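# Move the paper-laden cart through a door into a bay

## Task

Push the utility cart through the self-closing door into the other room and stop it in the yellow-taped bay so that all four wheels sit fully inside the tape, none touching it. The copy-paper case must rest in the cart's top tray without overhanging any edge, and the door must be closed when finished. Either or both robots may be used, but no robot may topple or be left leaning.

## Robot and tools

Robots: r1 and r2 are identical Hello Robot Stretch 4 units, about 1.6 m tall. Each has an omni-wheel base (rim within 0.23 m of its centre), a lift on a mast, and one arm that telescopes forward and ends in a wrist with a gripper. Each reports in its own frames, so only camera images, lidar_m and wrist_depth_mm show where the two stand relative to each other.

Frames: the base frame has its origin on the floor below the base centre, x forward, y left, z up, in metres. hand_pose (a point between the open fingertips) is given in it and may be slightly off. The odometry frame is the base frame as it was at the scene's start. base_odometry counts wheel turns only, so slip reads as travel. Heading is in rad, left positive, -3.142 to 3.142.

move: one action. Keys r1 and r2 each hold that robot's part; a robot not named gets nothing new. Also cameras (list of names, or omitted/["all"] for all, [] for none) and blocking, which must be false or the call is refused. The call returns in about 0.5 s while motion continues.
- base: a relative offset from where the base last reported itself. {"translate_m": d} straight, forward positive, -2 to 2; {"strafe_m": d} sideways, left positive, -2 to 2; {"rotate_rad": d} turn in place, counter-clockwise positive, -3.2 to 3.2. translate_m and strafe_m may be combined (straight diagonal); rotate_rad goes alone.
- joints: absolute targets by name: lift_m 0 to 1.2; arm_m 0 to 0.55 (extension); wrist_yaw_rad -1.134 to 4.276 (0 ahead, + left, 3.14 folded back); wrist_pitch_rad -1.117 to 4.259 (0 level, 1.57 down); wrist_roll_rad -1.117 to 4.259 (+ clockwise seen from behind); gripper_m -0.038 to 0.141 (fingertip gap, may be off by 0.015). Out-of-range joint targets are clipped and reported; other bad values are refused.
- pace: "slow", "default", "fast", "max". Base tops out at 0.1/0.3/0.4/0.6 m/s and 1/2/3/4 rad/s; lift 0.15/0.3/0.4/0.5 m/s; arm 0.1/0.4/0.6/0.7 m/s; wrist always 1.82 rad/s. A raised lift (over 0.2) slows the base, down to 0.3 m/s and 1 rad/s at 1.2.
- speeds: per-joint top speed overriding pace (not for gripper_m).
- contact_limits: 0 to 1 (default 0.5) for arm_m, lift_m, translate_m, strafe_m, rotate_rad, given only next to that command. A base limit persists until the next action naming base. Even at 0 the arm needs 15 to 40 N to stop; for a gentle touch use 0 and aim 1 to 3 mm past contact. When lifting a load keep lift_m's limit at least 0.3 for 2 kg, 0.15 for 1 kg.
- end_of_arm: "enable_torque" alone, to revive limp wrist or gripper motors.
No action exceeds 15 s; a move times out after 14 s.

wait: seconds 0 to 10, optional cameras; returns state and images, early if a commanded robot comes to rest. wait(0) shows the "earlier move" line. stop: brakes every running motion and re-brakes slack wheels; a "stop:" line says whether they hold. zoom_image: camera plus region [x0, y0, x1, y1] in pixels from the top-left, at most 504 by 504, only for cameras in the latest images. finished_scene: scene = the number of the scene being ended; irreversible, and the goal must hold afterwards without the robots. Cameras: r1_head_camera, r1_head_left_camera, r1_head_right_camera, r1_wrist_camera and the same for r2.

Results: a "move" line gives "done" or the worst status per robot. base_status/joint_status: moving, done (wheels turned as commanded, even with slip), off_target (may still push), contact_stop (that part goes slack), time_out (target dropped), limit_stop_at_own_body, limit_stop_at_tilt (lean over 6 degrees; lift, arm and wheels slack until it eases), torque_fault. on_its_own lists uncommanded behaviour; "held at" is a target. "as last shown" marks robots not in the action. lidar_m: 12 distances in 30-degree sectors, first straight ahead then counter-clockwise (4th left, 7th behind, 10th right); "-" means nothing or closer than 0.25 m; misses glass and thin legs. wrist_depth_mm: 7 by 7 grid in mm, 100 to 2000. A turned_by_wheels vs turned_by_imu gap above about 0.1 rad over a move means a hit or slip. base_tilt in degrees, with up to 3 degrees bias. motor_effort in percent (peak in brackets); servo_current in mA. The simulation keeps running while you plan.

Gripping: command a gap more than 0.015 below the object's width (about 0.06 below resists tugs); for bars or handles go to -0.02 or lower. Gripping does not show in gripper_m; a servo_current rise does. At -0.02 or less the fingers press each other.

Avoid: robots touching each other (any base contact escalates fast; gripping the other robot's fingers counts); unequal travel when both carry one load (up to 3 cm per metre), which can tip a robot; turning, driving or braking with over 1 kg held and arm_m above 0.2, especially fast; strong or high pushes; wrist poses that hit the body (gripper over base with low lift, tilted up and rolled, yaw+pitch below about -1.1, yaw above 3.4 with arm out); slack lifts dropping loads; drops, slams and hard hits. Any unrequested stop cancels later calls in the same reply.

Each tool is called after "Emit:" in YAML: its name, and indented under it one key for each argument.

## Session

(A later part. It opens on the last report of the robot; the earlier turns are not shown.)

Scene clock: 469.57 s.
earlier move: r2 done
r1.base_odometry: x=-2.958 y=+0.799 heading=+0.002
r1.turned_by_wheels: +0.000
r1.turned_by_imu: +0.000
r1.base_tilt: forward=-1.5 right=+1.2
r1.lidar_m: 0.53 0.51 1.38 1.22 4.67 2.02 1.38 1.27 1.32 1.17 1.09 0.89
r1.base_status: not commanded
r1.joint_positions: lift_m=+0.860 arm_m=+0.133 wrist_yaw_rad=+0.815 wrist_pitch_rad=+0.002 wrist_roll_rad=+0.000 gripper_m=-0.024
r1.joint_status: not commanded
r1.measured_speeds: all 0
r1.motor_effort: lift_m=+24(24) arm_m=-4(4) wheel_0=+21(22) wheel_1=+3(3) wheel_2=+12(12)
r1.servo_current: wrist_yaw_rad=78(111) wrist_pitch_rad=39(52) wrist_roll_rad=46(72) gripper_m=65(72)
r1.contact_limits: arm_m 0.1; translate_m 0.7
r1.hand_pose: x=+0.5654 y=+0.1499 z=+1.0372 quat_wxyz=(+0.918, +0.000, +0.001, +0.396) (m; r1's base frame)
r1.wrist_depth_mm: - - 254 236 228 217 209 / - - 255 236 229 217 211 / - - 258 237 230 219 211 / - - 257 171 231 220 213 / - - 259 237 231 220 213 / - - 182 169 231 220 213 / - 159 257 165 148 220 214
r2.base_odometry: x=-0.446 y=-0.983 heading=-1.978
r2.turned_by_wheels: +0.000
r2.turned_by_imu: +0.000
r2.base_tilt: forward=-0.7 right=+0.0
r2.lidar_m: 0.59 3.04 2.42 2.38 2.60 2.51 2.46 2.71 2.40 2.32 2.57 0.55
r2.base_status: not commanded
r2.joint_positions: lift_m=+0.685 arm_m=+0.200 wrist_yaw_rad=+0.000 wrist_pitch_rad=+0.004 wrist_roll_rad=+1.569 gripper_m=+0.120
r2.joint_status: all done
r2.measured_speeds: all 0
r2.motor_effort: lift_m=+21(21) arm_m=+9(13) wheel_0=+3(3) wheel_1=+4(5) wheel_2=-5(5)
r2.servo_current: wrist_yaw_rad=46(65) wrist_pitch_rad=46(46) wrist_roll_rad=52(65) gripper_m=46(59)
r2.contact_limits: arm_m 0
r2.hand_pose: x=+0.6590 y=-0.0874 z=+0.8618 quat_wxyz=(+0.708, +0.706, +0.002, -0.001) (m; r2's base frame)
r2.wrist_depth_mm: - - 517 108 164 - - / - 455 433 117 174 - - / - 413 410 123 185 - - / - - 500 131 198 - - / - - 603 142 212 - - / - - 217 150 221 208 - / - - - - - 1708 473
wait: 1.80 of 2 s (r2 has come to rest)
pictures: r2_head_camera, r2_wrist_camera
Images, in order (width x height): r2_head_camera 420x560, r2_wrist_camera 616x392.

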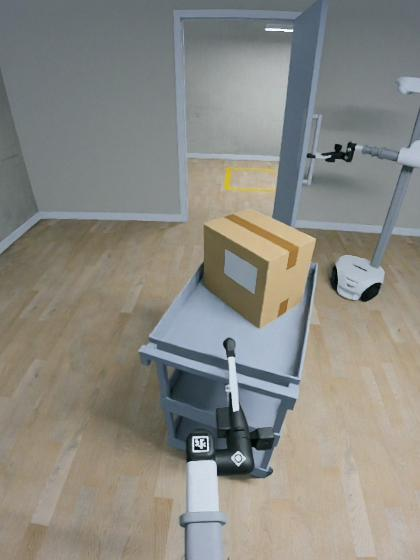

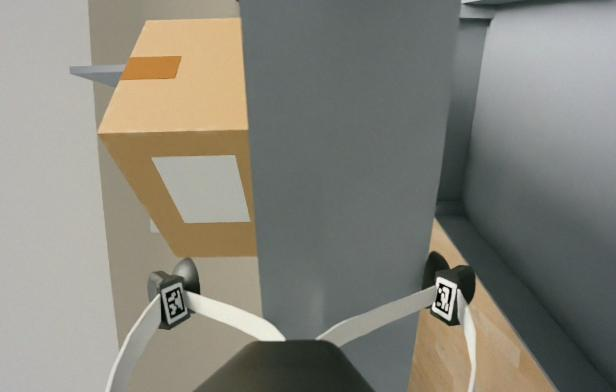

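Emit:
move:
  r2: {"joints":{"gripper_m":-0.02}}
  blocking: false
  cameras: []

Emit:
wait:
  seconds: 2
  cameras: ["r2_head_camera","r2_wrist_camera"]

Scene clock: 489.17 s.
move: r2 moving
r1: as last shown
r1.base_tilt: forward=-1.6 right=+1.2
r1.lidar_m: 0.49 0.52 1.41 1.21 4.66 2.01 1.36 1.26 1.31 1.20 1.08 0.89
r1.motor_effort: lift_m=+24(24) arm_m=-4(4) wheel_0=+21(22) wheel_1=+2(3) wheel_2=+12(12)
r1.servo_current: wrist_yaw_rad=91(111) wrist_pitch_rad=33(46) wrist_roll_rad=39(59) gripper_m=59(72)
r1.contact_limits: arm_m 0.1; translate_m 0.7
r1.wrist_depth_mm: - - 254 236 229 217 210 / - - 255 236 229 219 210 / - - 257 236 230 219 211 / - - 257 171 231 219 211 / - - 257 238 231 221 213 / - - 182 169 231 220 214 / - 160 258 166 148 220 213
r2.base_odometry: x=-0.446 y=-0.983 heading=-1.978
r2.turned_by_wheels: +0.000
r2.turned_by_imu: +0.000
r2.base_tilt: forward=-0.6 right=+0.0
r2.lidar_m: 0.62 3.05 2.44 2.38 2.58 2.53 2.47 2.72 2.39 2.34 2.58 0.58
r2.base_status: not commanded
r2.joint_positions: lift_m=+0.685 arm_m=+0.200 wrist_yaw_rad=+0.000 wrist_pitch_rad=+0.008 wrist_roll_rad=+1.569 gripper_m=+0.106
r2.joint_status: gripper_m moving
r2.measured_speeds: translate_m=+0.000 strafe_m=+0.000 rotate_rad=+0.000 lift_m=+0.000 arm_m=+0.000 wrist_yaw_rad=+0.000 wrist_pitch_rad=+0.018 wrist_roll_rad=+0.000
r2.motor_effort: lift_m=+21(21) arm_m=+9(10) wheel_0=+3(3) wheel_1=+4(5) wheel_2=-5(5)
r2.servo_current: wrist_yaw_rad=46(59) wrist_pitch_rad=46(46) wrist_roll_rad=33(59) gripper_m=143(143)
r2.contact_limits: arm_m 0
r2.hand_pose: x=+0.6590 y=-0.0874 z=+0.8608 quat_wxyz=(+0.708, +0.706, +0.003, -0.003) (m; r2's base frame)
r2.wrist_depth_mm: - - 496 109 165 - - / - 442 433 117 174 - - / - 413 410 123 186 - - / - - 480 133 199 - - / - - 603 143 211 - - / - - 198 153 210 517 - / - - - - - 1661 473
pictures: none
No camera images: "cameras" was empty.

Scene clock: 490.83 s.
earlier move: r2 done
r1.base_odometry: x=-2.958 y=+0.799 heading=+0.002
r1.turned_by_wheels: +0.000
r1.turned_by_imu: +0.000
r1.base_tilt: forward=-1.6 right=+1.2
r1.lidar_m: 0.52 0.51 1.41 1.20 4.67 2.02 1.39 1.26 1.31 1.18 1.08 0.89
r1.base_status: not commanded
r1.joint_positions: lift_m=+0.860 arm_m=+0.133 wrist_yaw_rad=+0.815 wrist_pitch_rad=+0.002 wrist_roll_rad=+0.000 gripper_m=-0.024
r1.joint_status: not commanded
r1.measured_speeds: all 0
r1.motor_effort: lift_m=+24(24) arm_m=-4(4) wheel_0=+22(22) wheel_1=+3(3) wheel_2=+12(12)
r1.servo_current: wrist_yaw_rad=78(111) wrist_pitch_rad=46(46) wrist_roll_rad=46(65) gripper_m=65(72)
r1.contact_limits: arm_m 0.1; translate_m 0.7
r1.hand_pose: x=+0.5654 y=+0.1499 z=+1.0372 quat_wxyz=(+0.918, +0.000, +0.001, +0.396) (m; r1's base frame)
r1.wrist_depth_mm: - - 253 236 229 218 210 / - - 254 236 229 218 211 / - - 258 236 230 219 211 / - - 258 170 231 220 211 / - - 257 238 233 220 213 / - - 182 169 230 220 213 / - 160 258 166 148 219 213
r2.base_odometry: x=-0.446 y=-0.984 heading=-1.978
r2.turned_by_wheels: +0.000
r2.turned_by_imu: +0.001
r2.base_tilt: forward=-0.7 right=+0.1
r2.lidar_m: 0.63 3.04 2.46 2.39 2.58 2.54 2.47 2.71 2.35 2.33 2.54 0.57
r2.base_status: not commanded
r2.joint_positions: lift_m=+0.685 arm_m=+0.200 wrist_yaw_rad=+0.000 wrist_pitch_rad=+0.006 wrist_roll_rad=+1.570 gripper_m=-0.019
r2.joint_status: all done
r2.measured_speeds: all 0
r2.motor_effort: lift_m=+21(21) arm_m=-3(10) wheel_0=-1(3) wheel_1=+0(5) wheel_2=+1(5)
r2.servo_current: wrist_yaw_rad=39(59) wrist_pitch_rad=46(91) wrist_roll_rad=46(59) gripper_m=91(358)
r2.contact_limits: arm_m 0
r2.hand_pose: x=+0.6593 y=-0.0874 z=+0.8613 quat_wxyz=(+0.707, +0.707, +0.002, -0.002) (m; r2's base frame)
r2.wrist_depth_mm: - - 512 123 179 - - / - 455 442 129 187 - - / - 455 439 139 200 - - / - - 530 148 213 - - / - - - 157 229 - - / - - 187 168 180 1708 - / - - - - - 1576 462
wait: 1.67 of 2 s (r2 has come to rest)
pictures: r2_head_camera, r2_wrist_camera
Images, in order (width x height): r2_head_camera 420x560, r2_wrist_camera 616x392.

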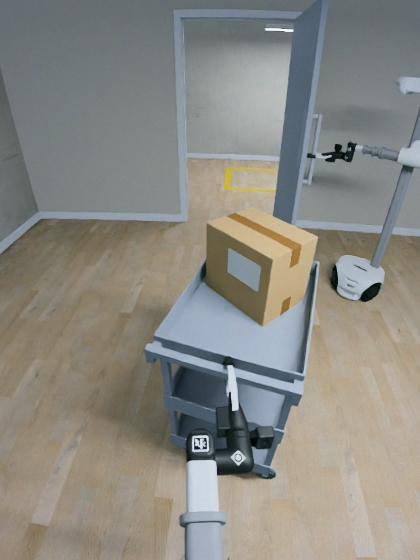

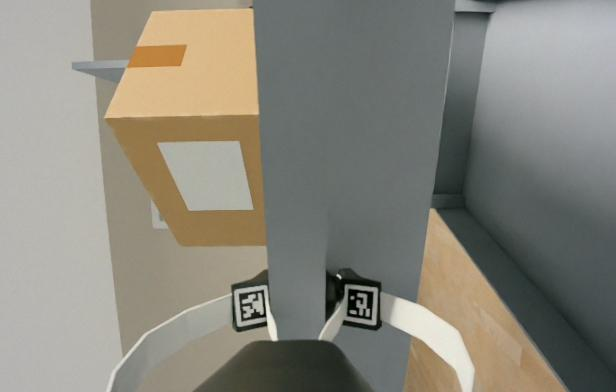

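Emit:
move:
  r2: {"base":{"strafe_m":-0.15},"pace":"slow","contact_limits":{"strafe_m":0.6}}
  blocking: false
  cameras: []

Emit:
wait:
  seconds: 4
  cameras: ["r2_head_camera","r2_wrist_camera"]

Scene clock: 496.93 s.
move: r2 moving
r1: as last shown
r1.lidar_m: 0.48 0.52 1.39 1.20 4.65 2.04 1.37 1.27 1.30 1.20 1.10 0.88
r1.motor_effort: lift_m=+24(24) arm_m=-4(4) wheel_0=+21(22) wheel_1=+3(3) wheel_2=+12(12)
r1.servo_current: wrist_yaw_rad=72(104) wrist_pitch_rad=39(46) wrist_roll_rad=46(59) gripper_m=72(72)
r1.contact_limits: arm_m 0.1; translate_m 0.7
r1.wrist_depth_mm: - - 255 235 229 218 210 / - - 254 236 229 219 211 / - - 257 236 231 220 211 / - - 257 170 232 220 211 / - - 257 239 232 220 212 / - - 182 168 230 220 213 / - 160 259 166 148 219 213
r2.base_odometry: x=-0.459 y=-0.978 heading=-1.977
r2.turned_by_wheels: +0.000
r2.turned_by_imu: +0.001
r2.base_tilt: forward=-0.7 right=+0.1
r2.lidar_m: 0.61 3.03 2.47 2.39 2.62 2.51 2.47 2.70 2.38 2.33 2.51 0.58
r2.base_status: strafe_m moving
r2.joint_positions: lift_m=+0.685 arm_m=+0.200 wrist_yaw_rad=+0.001 wrist_pitch_rad=+0.006 wrist_roll_rad=+1.570 gripper_m=-0.019
r2.joint_status: not commanded
r2.measured_speeds: translate_m=+0.000 strafe_m=-0.056 rotate_rad=-0.002 lift_m=+0.000 arm_m=+0.000 wrist_yaw_rad=+0.003 wrist_pitch_rad=+0.000 wrist_roll_rad=+0.000
r2.motor_effort: lift_m=+21(21) arm_m=-3(4) wheel_0=+10(12) wheel_1=-4(8) wheel_2=-1(1)
r2.servo_current: wrist_yaw_rad=39(59) wrist_pitch_rad=46(52) wrist_roll_rad=46(59) gripper_m=91(91)
r2.contact_limits: arm_m 0; strafe_m 0.6
r2.hand_pose: x=+0.6594 y=-0.0871 z=+0.8613 quat_wxyz=(+0.707, +0.707, +0.002, -0.002) (m; r2's base frame)
r2.wrist_depth_mm: - - 512 121 177 - - / - 452 442 127 186 - - / - 452 439 136 198 - - / - - 530 146 211 - - / - - - 155 226 - - / - - 187 167 178 1576 - / - - - - - 1576 462
pictures: none
No camera images: "cameras" was empty.

Scene clock: 499.07 s.
earlier move: r2 done
r1.base_odometry: x=-2.958 y=+0.799 heading=+0.002
r1.turned_by_wheels: +0.000
r1.turned_by_imu: +0.000
r1.base_tilt: forward=-1.6 right=+1.2
r1.lidar_m: 0.48 0.51 1.38 1.11 2.19 2.02 1.38 1.27 1.31 1.18 1.10 0.88
r1.base_status: not commanded
r1.joint_positions: lift_m=+0.860 arm_m=+0.133 wrist_yaw_rad=+0.815 wrist_pitch_rad=+0.002 wrist_roll_rad=+0.000 gripper_m=-0.024
r1.joint_status: not commanded
r1.measured_speeds: all 0
r1.motor_effort: lift_m=+24(24) arm_m=-4(4) wheel_0=+22(22) wheel_1=+3(3) wheel_2=+12(12)
r1.servo_current: wrist_yaw_rad=78(104) wrist_pitch_rad=46(52) wrist_roll_rad=46(59) gripper_m=72(72)
r1.contact_limits: arm_m 0.1; translate_m 0.7
r1.hand_pose: x=+0.5654 y=+0.1499 z=+1.0372 quat_wxyz=(+0.918, +0.000, +0.001, +0.396) (m; r1's base frame)
r1.wrist_depth_mm: - - 254 236 229 217 209 / - - 256 236 230 219 210 / - - 257 236 230 218 211 / - - 256 171 231 220 212 / - - 258 238 231 220 213 / - - 182 169 230 220 213 / - 160 257 166 147 220 213
r2.base_odometry: x=-0.583 y=-0.924 heading=-1.978
r2.turned_by_wheels: +0.000
r2.turned_by_imu: +0.001
r2.base_tilt: forward=-0.7 right=+0.0
r2.lidar_m: 0.63 3.24 2.57 2.53 2.75 2.54 2.50 2.73 2.24 2.20 2.39 0.61
r2.base_status: done
r2.joint_positions: lift_m=+0.685 arm_m=+0.200 wrist_yaw_rad=+0.003 wrist_pitch_rad=+0.006 wrist_roll_rad=+1.570 gripper_m=-0.019
r2.joint_status: not commanded
r2.measured_speeds: all 0
r2.motor_effort: lift_m=+21(21) arm_m=-4(4) wheel_0=+5(16) wheel_1=-2(8) wheel_2=+0(2)
r2.servo_current: wrist_yaw_rad=39(59) wrist_pitch_rad=46(52) wrist_roll_rad=39(59) gripper_m=85(104)
r2.contact_limits: arm_m 0; strafe_m 0.6
r2.hand_pose: x=+0.6595 y=-0.0867 z=+0.8613 quat_wxyz=(+0.707, +0.707, +0.003, -0.001) (m; r2's base frame)
r2.wrist_depth_mm: - - - 147 204 1537 1098 / - - 580 152 210 - - / - 508 466 156 216 798 - / - 496 473 161 223 831 - / - - 554 167 230 - - / - - 188 171 180 - - / - - - - - 1618 500
wait: 2.13 of 4 s (r2 has come to rest)
pictures: r2_head_camera, r2_wrist_camera
Images, in order (width x height): r2_head_camera 420x560, r2_wrist_camera 616x392.

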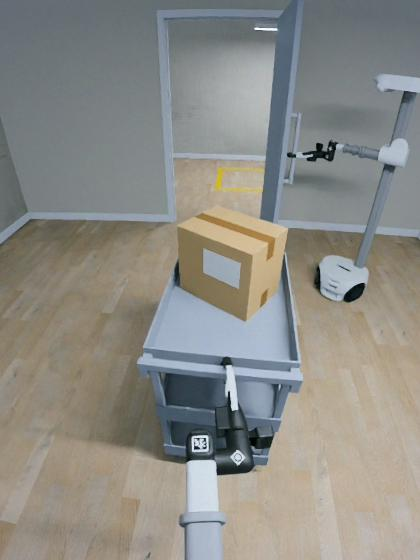

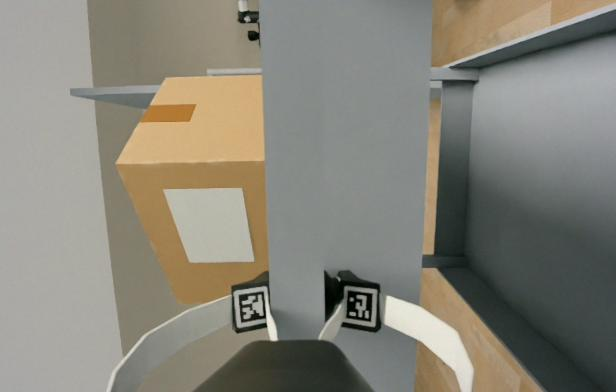

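Emit:
move:
  r2: {"base":{"translate_m":0.8},"pace":"default","contact_limits":{"translate_m":0.6}}
  blocking: false
  cameras: []

Emit:
wait:
  seconds: 5
  cameras: ["r2_head_camera"]

Scene clock: 509.13 s.
move: r2 moving
r1: as last shown
r1.lidar_m: 0.52 0.51 1.37 1.10 2.16 1.99 1.34 1.26 1.33 1.18 1.10 0.89
r1.motor_effort: lift_m=+24(24) arm_m=-4(4) wheel_0=+21(22) wheel_1=+3(3) wheel_2=+12(12)
r1.servo_current: wrist_yaw_rad=65(104) wrist_pitch_rad=39(52) wrist_roll_rad=46(65) gripper_m=72(72)
r1.contact_limits: arm_m 0.1; translate_m 0.7
r1.wrist_depth_mm: - - 255 235 228 217 210 / - - 256 235 229 218 211 / - - 256 237 231 219 211 / - - 257 171 230 219 211 / - - 257 238 231 220 213 / - - 182 169 230 221 214 / - 160 258 166 148 220 213
r2.base_odometry: x=-0.596 y=-0.953 heading=-1.978
r2.turned_by_wheels: +0.000
r2.turned_by_imu: +0.000
r2.base_tilt: forward=-0.7 right=+0.0
r2.lidar_m: 0.62 3.25 2.57 2.55 2.73 2.58 2.51 2.77 2.24 2.20 2.40 0.61
r2.base_status: translate_m moving
r2.joint_positions: lift_m=+0.685 arm_m=+0.200 wrist_yaw_rad=-0.001 wrist_pitch_rad=+0.006 wrist_roll_rad=+1.570 gripper_m=-0.019
r2.joint_status: not commanded
r2.measured_speeds: translate_m=+0.122 strafe_m=+0.000 rotate_rad=+0.001 lift_m=+0.000 arm_m=+0.000 wrist_yaw_rad=-0.002 wrist_pitch_rad=+0.000 wrist_roll_rad=+0.000
r2.motor_effort: lift_m=+21(21) arm_m=+2(4) wheel_0=+8(15) wheel_1=+9(9) wheel_2=-17(17)
r2.servo_current: wrist_yaw_rad=46(59) wrist_pitch_rad=52(52) wrist_roll_rad=52(59) gripper_m=78(91)
r2.contact_limits: arm_m 0; translate_m 0.6
r2.hand_pose: x=+0.6592 y=-0.0876 z=+0.8613 quat_wxyz=(+0.707, +0.707, +0.002, -0.002) (m; r2's base frame)
r2.wrist_depth_mm: - - - 150 206 1576 1098 / - - 609 154 212 - - / - - 477 158 218 - - / - 488 469 162 223 820 - / - - 539 167 230 - - / - - 187 172 181 - - / - - - - 243 1576 508
pictures: none
No camera images: "cameras" was empty.

Scene clock: 512.80 s.
earlier move: r2 done
r1.base_odometry: x=-2.958 y=+0.799 heading=+0.002
r1.turned_by_wheels: +0.000
r1.turned_by_imu: +0.000
r1.base_tilt: forward=-1.6 right=+1.2
r1.lidar_m: 0.52 0.51 0.88 1.04 4.65 2.05 1.34 1.26 1.31 1.20 1.08 0.90
r1.base_status: not commanded
r1.joint_positions: lift_m=+0.860 arm_m=+0.133 wrist_yaw_rad=+0.815 wrist_pitch_rad=+0.002 wrist_roll_rad=+0.000 gripper_m=-0.024
r1.joint_status: not commanded
r1.measured_speeds: all 0
r1.motor_effort: lift_m=+24(24) arm_m=-4(4) wheel_0=+21(22) wheel_1=+3(3) wheel_2=+12(12)
r1.servo_current: wrist_yaw_rad=104(117) wrist_pitch_rad=33(52) wrist_roll_rad=39(72) gripper_m=65(78)
r1.contact_limits: arm_m 0.1; translate_m 0.7
r1.hand_pose: x=+0.5654 y=+0.1499 z=+1.0372 quat_wxyz=(+0.918, +0.000, +0.001, +0.396) (m; r1's base frame)
r1.wrist_depth_mm: - - 254 236 227 217 209 / - - 255 236 229 218 211 / - - 257 237 230 219 211 / - - 258 171 231 220 212 / - 741 256 239 232 220 212 / 768 732 182 169 230 220 213 / - 146 259 166 147 220 213
r2.base_odometry: x=-0.900 y=-1.659 heading=-1.978
r2.turned_by_wheels: +0.000
r2.turned_by_imu: -0.001
r2.base_tilt: forward=-0.7 right=+0.1
r2.lidar_m: 0.57 2.76 2.50 2.42 2.60 3.32 3.29 2.92 2.31 2.28 1.53 0.62
r2.base_status: done
r2.joint_positions: lift_m=+0.685 arm_m=+0.200 wrist_yaw_rad=-0.001 wrist_pitch_rad=+0.006 wrist_roll_rad=+1.570 gripper_m=-0.019
r2.joint_status: not commanded
r2.measured_speeds: all 0
r2.motor_effort: lift_m=+21(21) arm_m=+4(4) wheel_0=+2(15) wheel_1=+2(10) wheel_2=-4(18)
r2.servo_current: wrist_yaw_rad=52(59) wrist_pitch_rad=46(52) wrist_roll_rad=46(65) gripper_m=78(91)
r2.contact_limits: arm_m 0; translate_m 0.6
r2.hand_pose: x=+0.6591 y=-0.0879 z=+0.8613 quat_wxyz=(+0.707, +0.707, +0.001, -0.003) (m; r2's base frame)
r2.wrist_depth_mm: - - 1060 173 233 - 1098 / - - - 172 233 1661 - / - - 609 172 233 820 - / - - 466 172 233 842 - / - - 492 173 233 831 - / - - 188 173 180 - - / - - 609 - - - -
wait: 3.67 of 5 s (r2 has come to rest)
pictures: r2_head_camera
Images, in order (width x height): r2_head_camera 420x560.

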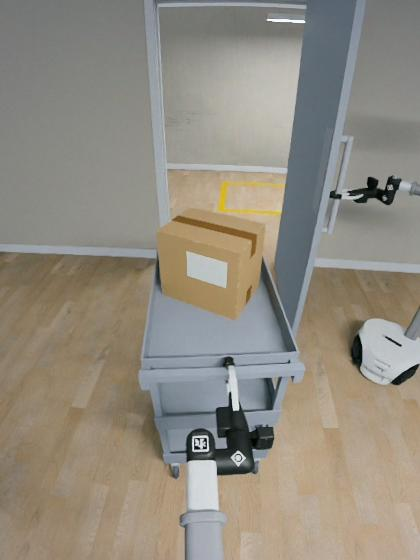

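Emit:
move:
  r2: {"base":{"translate_m":0.7},"pace":"default","contact_limits":{"translate_m":0.6}}
  blocking: false
  cameras: []

Emit:
wait:
  seconds: 5
  cameras: ["r2_head_camera","r1_head_left_camera","r2_head_left_camera"]

Scene clock: 522.40 s.
move: r2 moving
r1: as last shown
r1.base_tilt: forward=-1.5 right=+1.3
r1.lidar_m: 0.50 0.52 0.88 1.07 4.66 2.02 1.38 1.26 1.31 1.20 1.09 0.87
r1.motor_effort: lift_m=+24(24) arm_m=-4(4) wheel_0=+22(22) wheel_1=+3(3) wheel_2=+12(12)
r1.servo_current: wrist_yaw_rad=98(111) wrist_pitch_rad=39(46) wrist_roll_rad=52(65) gripper_m=65(72)
r1.contact_limits: arm_m 0.1; translate_m 0.7
r1.wrist_depth_mm: - - 254 235 229 217 209 / - - 255 237 229 219 210 / - - 257 236 230 219 211 / - - 256 171 231 220 211 / - 723 258 238 231 220 213 / 798 723 182 169 230 220 213 / - 146 257 166 148 220 213
r2.base_odometry: x=-0.912 y=-1.688 heading=-1.978
r2.turned_by_wheels: +0.000
r2.turned_by_imu: +0.000
r2.base_tilt: forward=-0.6 right=+0.1
r2.lidar_m: 0.59 2.71 2.46 2.43 2.62 3.35 3.34 2.95 2.35 2.30 1.50 0.62
r2.base_status: translate_m moving
r2.joint_positions: lift_m=+0.685 arm_m=+0.200 wrist_yaw_rad=-0.001 wrist_pitch_rad=+0.006 wrist_roll_rad=+1.570 gripper_m=-0.019
r2.joint_status: not commanded
r2.measured_speeds: translate_m=+0.123 strafe_m=+0.000 rotate_rad=+0.000 lift_m=+0.000 arm_m=+0.000 wrist_yaw_rad=+0.000 wrist_pitch_rad=+0.000 wrist_roll_rad=+0.000
r2.motor_effort: lift_m=+21(21) arm_m=+4(4) wheel_0=+6(10) wheel_1=+8(8) wheel_2=-16(16)
r2.servo_current: wrist_yaw_rad=52(52) wrist_pitch_rad=52(52) wrist_roll_rad=46(52) gripper_m=78(85)
r2.contact_limits: arm_m 0; translate_m 0.6
r2.hand_pose: x=+0.6591 y=-0.0879 z=+0.8613 quat_wxyz=(+0.707, +0.707, +0.001, -0.003) (m; r2's base frame)
r2.wrist_depth_mm: - - - 174 234 - 266 / - - - 174 233 1661 544 / - - 621 173 234 809 - / - - 466 173 233 831 - / - - 488 172 234 842 - / - - 188 173 181 - - / - - 597 - - - -
pictures: none
No camera images: "cameras" was empty.

Scene clock: 525.73 s.
earlier move: r2 done
r1.base_odometry: x=-2.958 y=+0.799 heading=+0.002
r1.turned_by_wheels: +0.000
r1.turned_by_imu: +0.000
r1.base_tilt: forward=-1.6 right=+1.2
r1.lidar_m: 0.52 0.50 1.00 1.21 4.65 2.00 1.38 1.27 1.31 1.20 1.10 0.88
r1.base_status: not commanded
r1.joint_positions: lift_m=+0.860 arm_m=+0.133 wrist_yaw_rad=+0.815 wrist_pitch_rad=+0.002 wrist_roll_rad=+0.000 gripper_m=-0.024
r1.joint_status: not commanded
r1.measured_speeds: all 0
r1.motor_effort: lift_m=+24(24) arm_m=-4(4) wheel_0=+21(22) wheel_1=+3(3) wheel_2=+12(12)
r1.servo_current: wrist_yaw_rad=72(111) wrist_pitch_rad=46(46) wrist_roll_rad=52(65) gripper_m=72(78)
r1.contact_limits: arm_m 0.1; translate_m 0.7
r1.hand_pose: x=+0.5654 y=+0.1499 z=+1.0372 quat_wxyz=(+0.918, +0.000, +0.001, +0.396) (m; r1's base frame)
r1.wrist_depth_mm: - - 254 235 229 217 209 / - - 255 235 229 218 211 / - - 258 236 230 220 212 / - - 257 171 232 220 211 / - - 258 239 232 221 213 / - - 182 169 229 220 213 / - 160 257 166 148 220 213
r2.base_odometry: x=-1.177 y=-2.302 heading=-1.977
r2.turned_by_wheels: +0.000
r2.turned_by_imu: +0.000
r2.base_tilt: forward=-0.7 right=+0.1
r2.lidar_m: 0.55 2.00 2.37 2.36 2.56 3.91 4.03 3.04 2.44 2.39 1.09 0.64
r2.base_status: done
r2.joint_positions: lift_m=+0.685 arm_m=+0.200 wrist_yaw_rad=-0.001 wrist_pitch_rad=+0.006 wrist_roll_rad=+1.570 gripper_m=-0.019
r2.joint_status: not commanded
r2.measured_speeds: all 0
r2.motor_effort: lift_m=+21(21) arm_m=+4(4) wheel_0=+2(12) wheel_1=+4(9) wheel_2=-2(17)
r2.servo_current: wrist_yaw_rad=46(59) wrist_pitch_rad=46(52) wrist_roll_rad=52(65) gripper_m=72(91)
r2.contact_limits: arm_m 0; translate_m 0.6
r2.hand_pose: x=+0.6591 y=-0.0879 z=+0.8613 quat_wxyz=(+0.707, +0.707, +0.001, -0.003) (m; r2's base frame)
r2.wrist_depth_mm: - - - 198 264 270 272 / - - - 193 256 1618 1160 / - - - 187 248 1661 - / - - 574 183 242 842 - / - 473 462 179 237 820 - / - 488 188 173 180 - - / - 137 525 - 226 - -
wait: 3.33 of 5 s (r2 has come to rest)
pictures: r1_head_left_camera, r2_head_camera, r2_head_left_camera
Images, in order (width x height): r1_head_left_camera 420x672, r2_head_camera 420x560, r2_head_left_camera 420x672.

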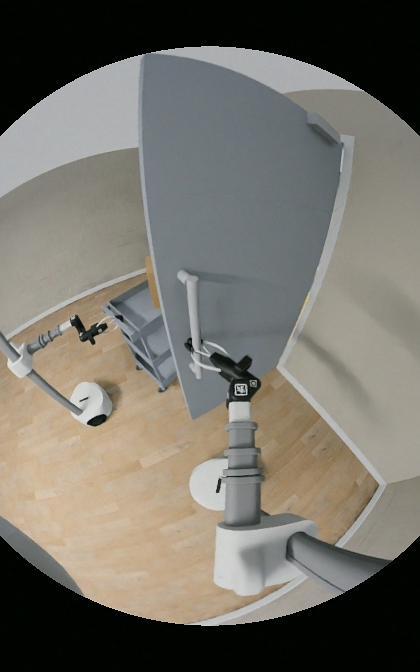

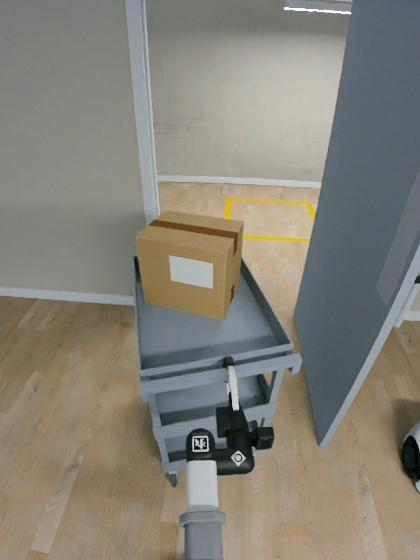

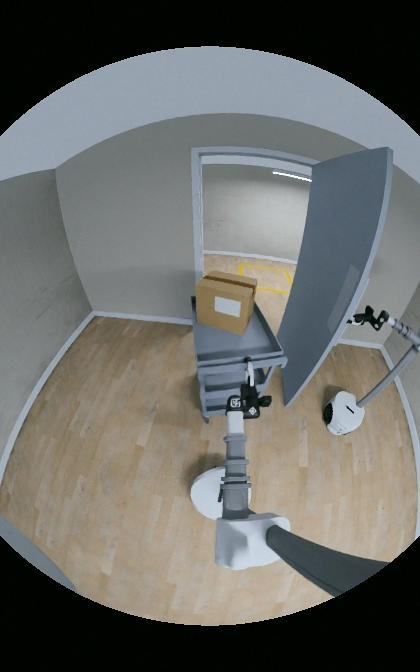

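Emit:
move:
  r2: {"base":{"strafe_m":0.22},"pace":"slow","contact_limits":{"strafe_m":0.6}}
  blocking: false
  cameras: []

Emit:
wait:
  seconds: 4
  cameras: ["r2_head_camera"]

Scene clock: 538.13 s.
move: r2 moving
r1: as last shown
r1.lidar_m: 0.52 0.54 1.01 1.22 4.66 2.02 1.37 1.26 1.32 1.19 1.10 0.92
r1.motor_effort: lift_m=+24(24) arm_m=-4(4) wheel_0=+22(22) wheel_1=+3(3) wheel_2=+12(12)
r1.servo_current: wrist_yaw_rad=85(104) wrist_pitch_rad=39(46) wrist_roll_rad=46(59) gripper_m=65(72)
r1.contact_limits: arm_m 0.1; translate_m 0.7
r1.wrist_depth_mm: - - 255 236 229 218 209 / - - 256 236 229 218 211 / - - 257 236 231 220 211 / - - 257 171 232 218 211 / - - 258 238 231 221 213 / - - 182 169 230 220 213 / - 160 257 165 148 220 213
r2.base_odometry: x=-1.164 y=-2.307 heading=-1.978
r2.turned_by_wheels: +0.000
r2.turned_by_imu: +0.000
r2.base_tilt: forward=-0.7 right=+0.1
r2.lidar_m: 0.56 1.98 2.37 2.33 2.52 3.90 4.01 3.09 2.41 2.41 1.09 0.62
r2.base_status: strafe_m moving
r2.joint_positions: lift_m=+0.685 arm_m=+0.200 wrist_yaw_rad=-0.003 wrist_pitch_rad=+0.006 wrist_roll_rad=+1.570 gripper_m=-0.019
r2.joint_status: not commanded
r2.measured_speeds: translate_m=+0.000 strafe_m=+0.057 rotate_rad=+0.003 lift_m=+0.000 arm_m=+0.000 wrist_yaw_rad=-0.005 wrist_pitch_rad=+0.000 wrist_roll_rad=+0.000
r2.motor_effort: lift_m=+21(21) arm_m=+4(4) wheel_0=-12(14) wheel_1=+6(9) wheel_2=+0(2)
r2.servo_current: wrist_yaw_rad=46(59) wrist_pitch_rad=52(52) wrist_roll_rad=39(59) gripper_m=72(85)
r2.contact_limits: arm_m 0; strafe_m 0.6
r2.hand_pose: x=+0.6590 y=-0.0882 z=+0.8613 quat_wxyz=(+0.707, +0.707, +0.001, -0.003) (m; r2's base frame)
r2.wrist_depth_mm: - - - 197 265 273 272 / - - - 192 255 1661 1160 / - - - 186 247 1708 - / - - 564 182 241 842 - / - 473 466 178 236 820 - / - 488 189 173 180 - - / - 137 525 - 226 - -
pictures: none
No camera images: "cameras" was empty.

Scene clock: 540.97 s.
earlier move: r2 done
r1.base_odometry: x=-2.958 y=+0.799 heading=+0.002
r1.turned_by_wheels: +0.000
r1.turned_by_imu: +0.000
r1.base_tilt: forward=-1.6 right=+1.2
r1.lidar_m: 0.51 0.48 1.25 4.54 4.65 2.01 1.38 1.25 1.31 1.20 1.09 0.87
r1.base_status: not commanded
r1.joint_positions: lift_m=+0.860 arm_m=+0.133 wrist_yaw_rad=+0.815 wrist_pitch_rad=+0.002 wrist_roll_rad=+0.000 gripper_m=-0.024
r1.joint_status: not commanded
r1.measured_speeds: all 0
r1.motor_effort: lift_m=+24(24) arm_m=-4(4) wheel_0=+21(22) wheel_1=+3(3) wheel_2=+12(12)
r1.servo_current: wrist_yaw_rad=85(111) wrist_pitch_rad=39(52) wrist_roll_rad=46(65) gripper_m=72(78)
r1.contact_limits: arm_m 0.1; translate_m 0.7
r1.hand_pose: x=+0.5654 y=+0.1499 z=+1.0372 quat_wxyz=(+0.918, +0.000, +0.001, +0.396) (m; r1's base frame)
r1.wrist_depth_mm: - - 255 236 229 217 211 / - - 255 235 229 219 211 / - - 258 236 230 220 211 / - - 258 171 230 220 211 / 1118 - 257 238 230 220 213 / - - 182 169 230 220 213 / - 159 258 166 147 220 213
r2.base_odometry: x=-0.975 y=-2.389 heading=-1.978
r2.turned_by_wheels: +0.000
r2.turned_by_imu: +0.000
r2.base_tilt: forward=-0.6 right=+0.1
r2.lidar_m: 0.62 2.01 2.17 2.13 2.33 3.52 3.98 3.29 2.65 1.42 1.10 0.60
r2.base_status: done
r2.joint_positions: lift_m=+0.685 arm_m=+0.200 wrist_yaw_rad=-0.003 wrist_pitch_rad=+0.006 wrist_roll_rad=+1.570 gripper_m=-0.019
r2.joint_status: not commanded
r2.measured_speeds: all 0
r2.motor_effort: lift_m=+21(21) arm_m=+4(4) wheel_0=-7(16) wheel_1=+2(9) wheel_2=+0(2)
r2.servo_current: wrist_yaw_rad=46(59) wrist_pitch_rad=46(52) wrist_roll_rad=46(59) gripper_m=78(85)
r2.contact_limits: arm_m 0; strafe_m 0.6
r2.hand_pose: x=+0.6590 y=-0.0882 z=+0.8613 quat_wxyz=(+0.707, +0.707, +0.001, -0.003) (m; r2's base frame)
r2.wrist_depth_mm: - - - 151 206 1537 1098 / - - 597 154 213 - - / - 512 469 158 218 820 - / - 500 469 163 224 820 - / - 559 544 167 230 - - / - - 187 172 181 - - / - 136 - - 243 120 508
wait: 2.83 of 4 s (r2 has come to rest)
pictures: r2_head_camera
Images, in order (width x height): r2_head_camera 420x560.

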